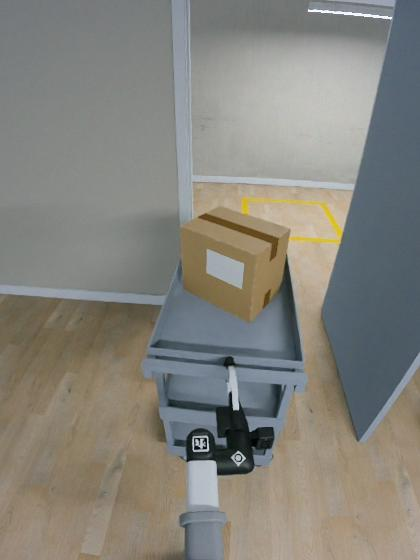

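Emit:
move:
  r2: {"base":{"translate_m":0.5,"strafe_m":0.05},"pace":"default","contact_limits":{"translate_m":0.6}}
  blocking: false
  cameras: []

Emit:
wait:
  seconds: 4
  cameras: ["r2_head_camera"]

Scene clock: 547.10 s.
move: r2 moving
r1: as last shown
r1.lidar_m: 0.54 0.52 1.22 4.54 4.66 2.04 1.36 1.26 1.31 1.20 1.10 0.88
r1.servo_current: wrist_yaw_rad=78(111) wrist_pitch_rad=39(46) wrist_roll_rad=59(59) gripper_m=65(78)
r1.contact_limits: arm_m 0.1; translate_m 0.7
r1.wrist_depth_mm: - - 255 236 229 217 209 / - - 254 236 228 218 211 / - - 257 237 231 219 211 / - - 258 171 231 219 212 / 1098 - 257 238 231 220 213 / - - 182 169 231 220 213 / - 160 258 165 148 220 213
r2.base_odometry: x=-0.984 y=-2.418 heading=-1.977
r2.turned_by_wheels: +0.000
r2.turned_by_imu: +0.001
r2.base_tilt: forward=-0.7 right=+0.0
r2.lidar_m: 0.63 1.99 2.13 2.12 2.32 3.52 3.99 3.33 2.66 1.35 1.10 0.57
r2.base_status: translate_m moving; strafe_m moving
r2.joint_positions: lift_m=+0.685 arm_m=+0.200 wrist_yaw_rad=-0.003 wrist_pitch_rad=+0.006 wrist_roll_rad=+1.570 gripper_m=-0.019
r2.joint_status: not commanded
r2.measured_speeds: translate_m=+0.121 strafe_m=+0.011 rotate_rad=+0.001 lift_m=+0.000 arm_m=+0.000 wrist_yaw_rad=+0.000 wrist_pitch_rad=+0.000 wrist_roll_rad=+0.000
r2.motor_effort: lift_m=+21(21) arm_m=+4(4) wheel_0=+6(10) wheel_1=+9(10) wheel_2=-15(17)
r2.servo_current: wrist_yaw_rad=33(52) wrist_pitch_rad=46(52) wrist_roll_rad=46(52) gripper_m=78(85)
r2.contact_limits: arm_m 0; translate_m 0.6
r2.hand_pose: x=+0.6590 y=-0.0882 z=+0.8613 quat_wxyz=(+0.707, +0.707, +0.001, -0.003) (m; r2's base frame)
r2.wrist_depth_mm: - - - 150 206 1537 1098 / - - 591 154 211 - - / - 512 466 157 216 - - / - 500 466 162 223 820 - / 1464 539 539 167 229 - - / - - 187 171 181 - - / - - - - 243 559 500
pictures: none
No camera images: "cameras" was empty.

Scene clock: 549.77 s.
earlier move: r2 done
r1.base_odometry: x=-2.958 y=+0.799 heading=+0.002
r1.turned_by_wheels: +0.000
r1.turned_by_imu: +0.000
r1.base_tilt: forward=-1.6 right=+1.2
r1.lidar_m: 0.49 0.48 1.24 4.51 4.66 2.02 1.36 1.25 1.30 1.18 1.09 0.91
r1.base_status: not commanded
r1.joint_positions: lift_m=+0.860 arm_m=+0.133 wrist_yaw_rad=+0.815 wrist_pitch_rad=+0.002 wrist_roll_rad=+0.000 gripper_m=-0.024
r1.joint_status: not commanded
r1.measured_speeds: all 0
r1.motor_effort: lift_m=+24(24) arm_m=-4(4) wheel_0=+21(22) wheel_1=+3(3) wheel_2=+12(12)
r1.servo_current: wrist_yaw_rad=72(111) wrist_pitch_rad=46(52) wrist_roll_rad=46(72) gripper_m=65(78)
r1.contact_limits: arm_m 0.1; translate_m 0.7
r1.hand_pose: x=+0.5654 y=+0.1499 z=+1.0372 quat_wxyz=(+0.918, +0.000, +0.001, +0.396) (m; r1's base frame)
r1.wrist_depth_mm: - - 254 235 228 217 209 / - - 255 235 229 218 211 / - - 258 236 229 220 211 / - - 258 171 231 220 212 / - - 258 239 231 220 213 / - - 182 169 230 220 213 / - 160 258 166 148 220 213
r2.base_odometry: x=-1.127 y=-2.868 heading=-1.977
r2.turned_by_wheels: +0.001
r2.turned_by_imu: +0.003
r2.base_tilt: forward=-0.7 right=+0.1
r2.lidar_m: 0.60 1.49 2.03 2.02 2.20 3.34 - 3.44 2.74 1.23 0.90 0.61
r2.base_status: done
r2.joint_positions: lift_m=+0.685 arm_m=+0.200 wrist_yaw_rad=+0.001 wrist_pitch_rad=+0.006 wrist_roll_rad=+1.570 gripper_m=-0.019
r2.joint_status: not commanded
r2.measured_speeds: all 0
r2.motor_effort: lift_m=+21(21) arm_m=+4(4) wheel_0=+7(13) wheel_1=+5(11) wheel_2=-1(17)
r2.servo_current: wrist_yaw_rad=59(65) wrist_pitch_rad=52(52) wrist_roll_rad=39(59) gripper_m=72(85)
r2.contact_limits: arm_m 0; translate_m 0.6
r2.hand_pose: x=+0.6594 y=-0.0871 z=+0.8613 quat_wxyz=(+0.707, +0.707, +0.002, -0.002) (m; r2's base frame)
r2.wrist_depth_mm: - - - 150 206 1576 1138 / - - 603 154 211 741 - / - 517 473 158 218 820 - / - 496 466 162 224 831 - / - 525 544 167 229 - - / - - 187 171 180 - - / - - - - 242 - 504
wait: 2.67 of 4 s (r2 has come to rest)
pictures: r2_head_camera
Images, in order (width x height): r2_head_camera 420x560.

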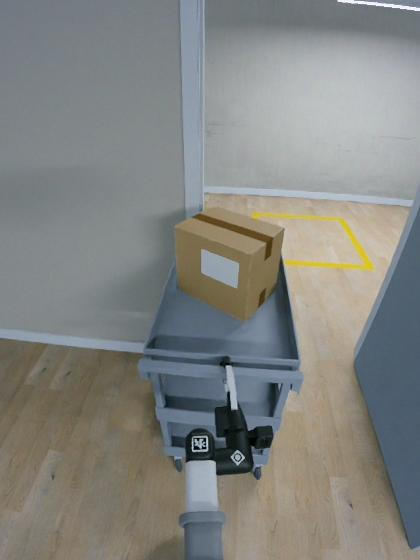

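Emit:
move:
  r2: {"base":{"translate_m":-0.45,"strafe_m":0.28},"pace":"default","contact_limits":{"translate_m":0.6}}
  blocking: false
  cameras: []

Emit:
wait:
  seconds: 4
  cameras: ["r2_head_camera"]

Scene clock: 570.60 s.
move: r2 moving
r1: as last shown
r1.lidar_m: 0.52 0.49 1.25 4.49 4.66 2.04 1.35 1.27 1.30 1.19 1.09 0.89
r1.motor_effort: lift_m=+24(24) arm_m=-4(4) wheel_0=+21(22) wheel_1=+2(3) wheel_2=+12(12)
r1.servo_current: wrist_yaw_rad=85(117) wrist_pitch_rad=46(46) wrist_roll_rad=65(65) gripper_m=72(72)
r1.contact_limits: arm_m 0.1; translate_m 0.7
r1.wrist_depth_mm: - - 254 235 229 216 209 / - - 255 236 229 218 211 / - - 257 236 231 220 211 / - - 258 171 231 219 212 / - - 256 238 231 220 213 / - - 183 169 230 221 213 / - 160 258 166 148 220 213
r2.base_odometry: x=-1.098 y=-2.847 heading=-1.977
r2.turned_by_wheels: +0.000
r2.turned_by_imu: +0.000
r2.base_tilt: forward=-0.7 right=+0.1
r2.lidar_m: 0.61 1.51 2.03 2.00 2.22 3.32 - 3.46 2.77 1.24 0.94 0.62
r2.base_status: translate_m moving; strafe_m moving
r2.joint_positions: lift_m=+0.685 arm_m=+0.200 wrist_yaw_rad=-0.001 wrist_pitch_rad=+0.006 wrist_roll_rad=+1.570 gripper_m=-0.019
r2.joint_status: not commanded
r2.measured_speeds: translate_m=-0.118 strafe_m=+0.073 rotate_rad=+0.003 lift_m=+0.000 arm_m=+0.000 wrist_yaw_rad=-0.007 wrist_pitch_rad=+0.000 wrist_roll_rad=+0.000
r2.motor_effort: lift_m=+21(21) arm_m=-4(4) wheel_0=-16(19) wheel_1=+3(6) wheel_2=+11(16)
r2.servo_current: wrist_yaw_rad=39(52) wrist_pitch_rad=46(52) wrist_roll_rad=46(59) gripper_m=78(85)
r2.contact_limits: arm_m 0; translate_m 0.6
r2.hand_pose: x=+0.6592 y=-0.0877 z=+0.8613 quat_wxyz=(+0.707, +0.707, +0.002, -0.002) (m; r2's base frame)
r2.wrist_depth_mm: - - - 153 210 1537 1138 / - - 615 156 214 750 - / - - 480 160 220 820 - / - 488 473 163 226 842 - / - 521 535 168 231 - - / - - 186 172 181 - - / - 136 - - 241 - 504
pictures: none
No camera images: "cameras" was empty.

Scene clock: 573.23 s.
earlier move: r2 done
r1.base_odometry: x=-2.958 y=+0.799 heading=+0.002
r1.turned_by_wheels: +0.000
r1.turned_by_imu: +0.000
r1.base_tilt: forward=-1.6 right=+1.2
r1.lidar_m: 0.51 0.46 1.57 4.50 4.66 2.02 1.35 1.26 1.32 1.18 1.11 0.86
r1.base_status: not commanded
r1.joint_positions: lift_m=+0.860 arm_m=+0.133 wrist_yaw_rad=+0.815 wrist_pitch_rad=+0.002 wrist_roll_rad=+0.000 gripper_m=-0.024
r1.joint_status: not commanded
r1.measured_speeds: all 0
r1.motor_effort: lift_m=+24(24) arm_m=-4(4) wheel_0=+22(22) wheel_1=+3(3) wheel_2=+12(12)
r1.servo_current: wrist_yaw_rad=78(117) wrist_pitch_rad=52(52) wrist_roll_rad=33(65) gripper_m=59(78)
r1.contact_limits: arm_m 0.1; translate_m 0.7
r1.hand_pose: x=+0.5654 y=+0.1499 z=+1.0372 quat_wxyz=(+0.918, +0.000, +0.001, +0.396) (m; r1's base frame)
r1.wrist_depth_mm: - - 254 234 228 217 210 / - - 256 236 229 219 211 / - - 258 237 229 219 211 / - - 257 170 230 220 213 / - 1499 259 238 232 220 212 / - - 183 169 231 221 213 / - 160 257 166 148 220 213
r2.base_odometry: x=-0.692 y=-2.565 heading=-1.976
r2.turned_by_wheels: +0.001
r2.turned_by_imu: +0.001
r2.base_tilt: forward=-0.6 right=+0.0
r2.lidar_m: 0.64 2.02 1.84 1.79 1.95 2.95 4.01 3.77 2.97 1.58 1.32 0.55
r2.base_status: done
r2.joint_positions: lift_m=+0.685 arm_m=+0.200 wrist_yaw_rad=+0.001 wrist_pitch_rad=+0.006 wrist_roll_rad=+1.570 gripper_m=-0.019
r2.joint_status: not commanded
r2.measured_speeds: all 0
r2.motor_effort: lift_m=+21(21) arm_m=-4(4) wheel_0=-2(20) wheel_1=+3(7) wheel_2=+4(17)
r2.servo_current: wrist_yaw_rad=46(59) wrist_pitch_rad=46(52) wrist_roll_rad=46(59) gripper_m=78(85)
r2.contact_limits: arm_m 0; translate_m 0.6
r2.hand_pose: x=+0.6594 y=-0.0870 z=+0.8613 quat_wxyz=(+0.707, +0.707, +0.002, -0.002) (m; r2's base frame)
r2.wrist_depth_mm: - 477 459 112 167 - - / - 407 407 121 179 - - / - 469 452 129 192 - - / - - 564 140 207 - - / - - - 153 224 - - / - - 183 167 181 1464 492 / - 136 - - - - 455
wait: 2.63 of 4 s (r2 has come to rest)
pictures: r2_head_camera
Images, in order (width x height): r2_head_camera 420x560.

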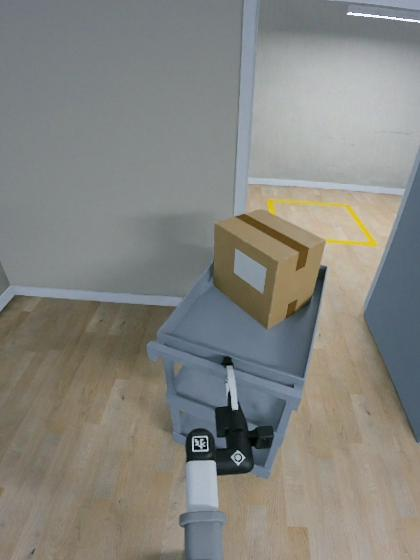

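Emit:
move:
  r2: {"base":{"strafe_m":0.12},"pace":"default","contact_limits":{"strafe_m":0.6}}
  blocking: false
  cameras: []

Emit:
wait:
  seconds: 2
  cameras: []

Emit:
move:
  r2: {"base":{"translate_m":0.6,"strafe_m":-0.32},"pace":"default","contact_limits":{"translate_m":0.6}}
  blocking: false
  cameras: []

Emit:
wait:
  seconds: 4
  cameras: ["r2_head_camera"]

Scene clock: 584.43 s.
move: r2 moving
r1: as last shown
r1.lidar_m: 0.52 0.49 1.59 4.51 4.66 2.00 1.37 1.25 1.28 1.20 1.10 0.87
r1.motor_effort: lift_m=+24(24) arm_m=-4(4) wheel_0=+21(22) wheel_1=+2(3) wheel_2=+12(12)
r1.servo_current: wrist_yaw_rad=104(104) wrist_pitch_rad=39(46) wrist_roll_rad=52(65) gripper_m=72(72)
r1.contact_limits: arm_m 0.1; translate_m 0.7
r1.wrist_depth_mm: - - 255 236 229 216 210 / - - 256 236 230 218 211 / - - 257 236 229 219 211 / - - 257 170 230 219 212 / - - 258 239 230 220 212 / - - 182 169 230 221 212 / - 160 258 165 148 219 213
r2.base_odometry: x=-0.659 y=-2.579 heading=-1.977
r2.turned_by_wheels: -0.001
r2.turned_by_imu: -0.001
r2.base_tilt: forward=-0.7 right=+0.1
r2.lidar_m: 0.61 2.02 1.81 1.77 1.94 2.94 3.98 3.79 3.02 1.67 1.39 0.56
r2.base_status: strafe_m moving
r2.joint_positions: lift_m=+0.685 arm_m=+0.200 wrist_yaw_rad=-0.005 wrist_pitch_rad=+0.006 wrist_roll_rad=+1.570 gripper_m=-0.019
r2.joint_status: not commanded
r2.measured_speeds: translate_m=+0.000 strafe_m=+0.139 rotate_rad=-0.001 lift_m=+0.000 arm_m=+0.000 wrist_yaw_rad=-0.002 wrist_pitch_rad=+0.000 wrist_roll_rad=+0.000
r2.motor_effort: lift_m=+21(21) arm_m=-4(4) wheel_0=-16(19) wheel_1=+8(10) wheel_2=+0(4)
r2.servo_current: wrist_yaw_rad=46(52) wrist_pitch_rad=46(59) wrist_roll_rad=39(52) gripper_m=78(85)
r2.contact_limits: arm_m 0; strafe_m 0.6
r2.hand_pose: x=+0.6588 y=-0.0890 z=+0.8613 quat_wxyz=(+0.707, +0.707, +0.000, -0.004) (m; r2's base frame)
r2.wrist_depth_mm: - 480 469 114 171 - - / - 410 410 122 181 - - / - 469 452 131 194 - - / - - 564 143 208 - - / - - - 153 226 - - / - - 185 166 181 1430 496 / - 136 - - - 1430 459
pictures: none
No camera images: "cameras" was empty.

Scene clock: 585.53 s.
earlier move: r2 done
r1.base_odometry: x=-2.958 y=+0.799 heading=+0.002
r1.turned_by_wheels: +0.000
r1.turned_by_imu: +0.000
r1.base_tilt: forward=-1.6 right=+1.2
r1.lidar_m: 0.52 0.53 1.69 4.51 4.66 2.04 1.35 1.26 1.30 1.20 1.09 0.87
r1.base_status: not commanded
r1.joint_positions: lift_m=+0.860 arm_m=+0.133 wrist_yaw_rad=+0.815 wrist_pitch_rad=+0.002 wrist_roll_rad=+0.000 gripper_m=-0.024
r1.joint_status: not commanded
r1.measured_speeds: all 0
r1.motor_effort: lift_m=+24(24) arm_m=-4(4) wheel_0=+21(22) wheel_1=+2(3) wheel_2=+12(12)
r1.servo_current: wrist_yaw_rad=85(111) wrist_pitch_rad=46(52) wrist_roll_rad=33(65) gripper_m=65(72)
r1.contact_limits: arm_m 0.1; translate_m 0.7
r1.hand_pose: x=+0.5654 y=+0.1499 z=+1.0372 quat_wxyz=(+0.918, +0.000, +0.001, +0.396) (m; r1's base frame)
r1.wrist_depth_mm: - - 254 234 229 218 210 / - - 254 236 230 218 210 / - - 257 237 231 220 211 / - - 256 170 231 220 212 / - - 258 237 232 220 213 / - - 183 169 232 220 213 / - 160 257 166 147 220 213
r2.base_odometry: x=-0.582 y=-2.612 heading=-1.977
r2.turned_by_wheels: +0.001
r2.turned_by_imu: +0.001
r2.base_tilt: forward=-0.7 right=+0.1
r2.lidar_m: 0.63 2.04 1.70 1.69 1.83 2.79 3.99 3.86 3.11 1.73 1.43 0.53
r2.base_status: done
r2.joint_positions: lift_m=+0.685 arm_m=+0.200 wrist_yaw_rad=-0.003 wrist_pitch_rad=+0.006 wrist_roll_rad=+1.570 gripper_m=-0.019
r2.joint_status: not commanded
r2.measured_speeds: all 0
r2.motor_effort: lift_m=+21(21) arm_m=-4(4) wheel_0=-4(22) wheel_1=+1(10) wheel_2=+0(4)
r2.servo_current: wrist_yaw_rad=39(59) wrist_pitch_rad=46(59) wrist_roll_rad=46(59) gripper_m=78(85)
r2.contact_limits: arm_m 0; strafe_m 0.6
r2.hand_pose: x=+0.6591 y=-0.0883 z=+0.8613 quat_wxyz=(+0.707, +0.707, +0.001, -0.003) (m; r2's base frame)
r2.wrist_depth_mm: - 387 384 - 148 - - / - 397 397 102 162 - - / - 496 504 108 178 - - / - - 591 125 197 - - / - - - 138 221 1464 - / - - 183 156 179 1499 473 / - 136 - - - 120 436
wait: 1.10 of 2 s (r2 has come to rest)
pictures: none
No camera images: "cameras" was empty.

Scene clock: 586.03 s.
move: r2 moving
r1: as last shown
r1.lidar_m: 0.50 0.52 1.66 4.49 4.66 1.98 1.39 1.26 1.30 1.17 1.10 0.92
r1.motor_effort: lift_m=+24(24) arm_m=-4(4) wheel_0=+21(22) wheel_1=+3(3) wheel_2=+12(12)
r1.servo_current: wrist_yaw_rad=72(104) wrist_pitch_rad=46(46) wrist_roll_rad=46(59) gripper_m=65(72)
r1.contact_limits: arm_m 0.1; translate_m 0.7
r1.wrist_depth_mm: - - 253 234 228 216 210 / - - 254 236 229 219 211 / - - 257 236 230 219 212 / - - 256 171 231 219 212 / - - 257 238 231 220 213 / - - 182 168 230 221 213 / - 159 259 166 147 219 213
r2.base_odometry: x=-0.609 y=-2.634 heading=-1.976
r2.turned_by_wheels: +0.001
r2.turned_by_imu: +0.001
r2.base_tilt: forward=-0.7 right=+0.1
r2.lidar_m: 0.64 1.98 1.69 1.69 1.86 2.82 3.99 3.84 3.07 1.69 1.43 0.54
r2.base_status: translate_m moving; strafe_m moving
r2.joint_positions: lift_m=+0.685 arm_m=+0.200 wrist_yaw_rad=-0.002 wrist_pitch_rad=+0.006 wrist_roll_rad=+1.570 gripper_m=-0.019
r2.joint_status: not commanded
r2.measured_speeds: translate_m=+0.121 strafe_m=-0.066 rotate_rad=+0.000 lift_m=+0.000 arm_m=+0.000 wrist_yaw_rad=+0.004 wrist_pitch_rad=+0.000 wrist_roll_rad=+0.000
r2.motor_effort: lift_m=+20(21) arm_m=+3(4) wheel_0=+13(18) wheel_1=+5(7) wheel_2=-14(15)
r2.servo_current: wrist_yaw_rad=46(52) wrist_pitch_rad=46(52) wrist_roll_rad=46(59) gripper_m=72(85)
r2.contact_limits: arm_m 0; translate_m 0.6
r2.hand_pose: x=+0.6591 y=-0.0879 z=+0.8613 quat_wxyz=(+0.707, +0.707, +0.001, -0.003) (m; r2's base frame)
r2.wrist_depth_mm: - 377 377 - 143 - - / - 397 402 - 158 - - / - 480 512 106 177 - - / - - 615 115 195 - - / - - - 133 215 1430 - / - - 185 153 181 1464 484 / - - - - - 121 1160
pictures: none
No camera images: "cameras" was empty.

Scene clock: 589.17 s.
earlier move: r2 done
r1.base_odometry: x=-2.958 y=+0.799 heading=+0.002
r1.turned_by_wheels: +0.000
r1.turned_by_imu: +0.000
r1.base_tilt: forward=-1.5 right=+1.2
r1.lidar_m: 0.51 0.50 1.31 4.52 4.66 2.04 1.36 1.27 1.31 1.18 1.07 0.90
r1.base_status: not commanded
r1.joint_positions: lift_m=+0.860 arm_m=+0.133 wrist_yaw_rad=+0.815 wrist_pitch_rad=+0.002 wrist_roll_rad=+0.000 gripper_m=-0.024
r1.joint_status: not commanded
r1.measured_speeds: all 0
r1.motor_effort: lift_m=+24(24) arm_m=-4(4) wheel_0=+21(22) wheel_1=+3(3) wheel_2=+12(12)
r1.servo_current: wrist_yaw_rad=85(104) wrist_pitch_rad=52(52) wrist_roll_rad=46(59) gripper_m=72(78)
r1.contact_limits: arm_m 0.1; translate_m 0.7
r1.hand_pose: x=+0.5654 y=+0.1499 z=+1.0372 quat_wxyz=(+0.918, +0.000, +0.001, +0.396) (m; r1's base frame)
r1.wrist_depth_mm: - - 253 235 228 218 210 / - - 255 236 231 218 211 / - - 258 236 229 220 211 / - - 258 170 230 220 211 / - - 257 238 231 221 213 / - - 182 169 231 220 213 / - 160 257 166 148 220 214
r2.base_odometry: x=-1.112 y=-3.036 heading=-1.978
r2.turned_by_wheels: -0.002
r2.turned_by_imu: -0.036
r2.base_tilt: forward=-3.5 right=+1.7
r2.lidar_m: 0.58 1.31 1.97 1.93 2.08 2.88 2.07 1.96 2.04 0.91 0.92 0.61
r2.base_status: done
r2.joint_positions: lift_m=+0.685 arm_m=+0.199 wrist_yaw_rad=-0.021 wrist_pitch_rad=+0.012 wrist_roll_rad=+1.570 gripper_m=-0.020
r2.joint_status: not commanded
r2.measured_speeds: translate_m=+0.000 strafe_m=+0.000 rotate_rad=+0.001 lift_m=+0.000 arm_m=+0.000 wrist_yaw_rad=+0.000 wrist_pitch_rad=+0.000 wrist_roll_rad=+0.000
r2.on_its_own: base_tilt is 3.3 degrees off its reading at the scene's start (forward=-0.6 right=+0.1); wrist_yaw_rad is at rest, and its servo_current (124 mA) is outside its rest range (0 to 104 mA)
r2.motor_effort: lift_m=+20(21) arm_m=+14(15) wheel_0=+4(21) wheel_1=+3(9) wheel_2=-24(25)
r2.servo_current: wrist_yaw_rad=124(130) wrist_pitch_rad=65(65) wrist_roll_rad=46(59) gripper_m=52(85)
r2.contact_limits: arm_m 0; translate_m 0.6
r2.hand_pose: x=+0.6568 y=-0.0934 z=+0.8596 quat_wxyz=(+0.707, +0.707, -0.003, -0.012) (m; r2's base frame)
r2.wrist_depth_mm: - - - 159 217 1537 1182 / - - - 160 218 683 - / - - 508 445 220 - - / - - 462 445 221 - - / - - 512 204 224 - - / - - 184 166 178 156 - / - - - - 226 135 500
wait: 3.13 of 4 s (r2 has come to rest)
pictures: r2_head_camera
Images, in order (width x height): r2_head_camera 420x560.

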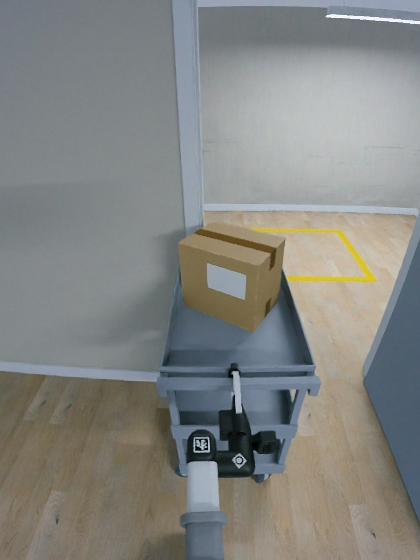

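Emit:
move:
  r2: {"base":{"translate_m":-0.7,"strafe_m":0.3},"pace":"default","contact_limits":{"translate_m":0.6}}
  blocking: false
  cameras: []

Emit:
wait:
  seconds: 4.5
  cameras: ["r2_head_camera"]

Scene clock: 601.03 s.
move: r2 moving
r1: as last shown
r1.base_tilt: forward=-1.6 right=+1.2
r1.lidar_m: 0.51 0.51 1.37 4.51 4.66 2.03 1.35 1.25 1.30 1.19 1.09 0.90
r1.servo_current: wrist_yaw_rad=72(98) wrist_pitch_rad=39(46) wrist_roll_rad=39(59) gripper_m=72(72)
r1.contact_limits: arm_m 0.1; translate_m 0.7
r1.wrist_depth_mm: - - 254 236 229 218 209 / - - 254 235 229 218 210 / - - 258 236 230 219 211 / - - 257 171 231 220 211 / - - 257 238 231 220 213 / - - 182 169 231 220 213 / - 160 258 166 147 220 213
r2.base_odometry: x=-1.088 y=-3.014 heading=-1.978
r2.turned_by_wheels: +0.000
r2.turned_by_imu: -0.206
r2.base_tilt: forward=-0.7 right=+0.1
r2.lidar_m: 0.54 0.98 1.55 1.97 2.00 2.56 - 4.47 2.97 1.27 0.89 0.68
r2.base_status: translate_m moving; strafe_m moving
r2.joint_positions: lift_m=+0.685 arm_m=+0.200 wrist_yaw_rad=+0.001 wrist_pitch_rad=+0.003 wrist_roll_rad=+1.570 gripper_m=-0.020
r2.joint_status: not commanded
r2.measured_speeds: translate_m=-0.122 strafe_m=+0.053 rotate_rad=+0.000 lift_m=+0.000 arm_m=+0.000 wrist_yaw_rad=+0.037 wrist_pitch_rad=+0.000 wrist_roll_rad=+0.000
r2.motor_effort: lift_m=+20(20) arm_m=+3(4) wheel_0=-9(15) wheel_1=-6(6) wheel_2=+17(17)
r2.servo_current: wrist_yaw_rad=52(98) wrist_pitch_rad=46(46) wrist_roll_rad=59(59) gripper_m=52(59)
r2.contact_limits: arm_m 0; translate_m 0.6
r2.hand_pose: x=+0.6594 y=-0.0870 z=+0.8621 quat_wxyz=(+0.707, +0.707, +0.002, -0.001) (m; r2's base frame)
r2.wrist_depth_mm: - - - 303 324 343 342 / - - - 223 294 1661 492 / - - - 209 276 1808 - / - - - 198 259 809 - / - - 480 184 243 842 - / - - 187 174 179 - - / - 517 512 - 220 - -
pictures: none
No camera images: "cameras" was empty.

Scene clock: 604.47 s.
earlier move: r2 done
r1.base_odometry: x=-2.958 y=+0.799 heading=+0.002
r1.turned_by_wheels: +0.000
r1.turned_by_imu: +0.000
r1.base_tilt: forward=-1.6 right=+1.2
r1.lidar_m: 0.48 0.52 1.48 4.51 4.64 2.03 1.35 1.27 1.30 1.19 1.09 0.89
r1.base_status: not commanded
r1.joint_positions: lift_m=+0.860 arm_m=+0.133 wrist_yaw_rad=+0.815 wrist_pitch_rad=+0.002 wrist_roll_rad=+0.000 gripper_m=-0.024
r1.joint_status: not commanded
r1.measured_speeds: all 0
r1.motor_effort: lift_m=+24(24) arm_m=-4(4) wheel_0=+21(22) wheel_1=+3(3) wheel_2=+12(12)
r1.servo_current: wrist_yaw_rad=98(111) wrist_pitch_rad=46(52) wrist_roll_rad=46(65) gripper_m=65(78)
r1.contact_limits: arm_m 0.1; translate_m 0.7
r1.hand_pose: x=+0.5654 y=+0.1499 z=+1.0372 quat_wxyz=(+0.918, +0.000, +0.001, +0.396) (m; r1's base frame)
r1.wrist_depth_mm: - - 254 236 229 217 211 / - - 254 236 230 218 211 / - - 258 237 230 219 211 / - - 257 170 231 219 212 / - - 258 238 232 220 211 / - - 182 169 231 220 212 / - 160 259 165 147 220 214
r2.base_odometry: x=-0.559 y=-2.513 heading=-1.978
r2.turned_by_wheels: -0.001
r2.turned_by_imu: -0.003
r2.base_tilt: forward=-0.7 right=+0.1
r2.lidar_m: 0.64 1.85 1.75 1.60 1.63 2.09 4.02 4.00 3.41 3.10 1.50 0.55
r2.base_status: done
r2.joint_positions: lift_m=+0.685 arm_m=+0.200 wrist_yaw_rad=-0.002 wrist_pitch_rad=+0.003 wrist_roll_rad=+1.570 gripper_m=-0.020
r2.joint_status: not commanded
r2.measured_speeds: all 0
r2.motor_effort: lift_m=+20(20) arm_m=-3(4) wheel_0=-2(17) wheel_1=-4(8) wheel_2=+2(19)
r2.servo_current: wrist_yaw_rad=39(98) wrist_pitch_rad=39(46) wrist_roll_rad=52(59) gripper_m=59(65)
r2.contact_limits: arm_m 0; translate_m 0.6
r2.hand_pose: x=+0.6591 y=-0.0880 z=+0.8621 quat_wxyz=(+0.707, +0.707, +0.000, -0.002) (m; r2's base frame)
r2.wrist_depth_mm: - 389 387 115 170 - - / - 433 421 123 181 - - / - - 512 132 195 - - / - - 640 144 209 - - / - - - 154 226 1366 508 / - - 181 171 181 1366 1138 / - - - - - - 1182
wait: 3.43 of 4.5 s (r2 has come to rest)
pictures: r2_head_camera
Images, in order (width x height): r2_head_camera 420x560.

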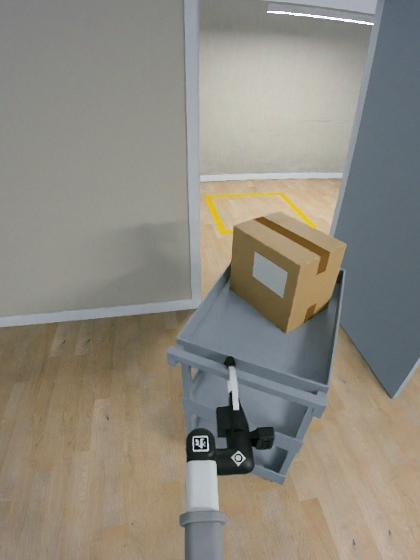

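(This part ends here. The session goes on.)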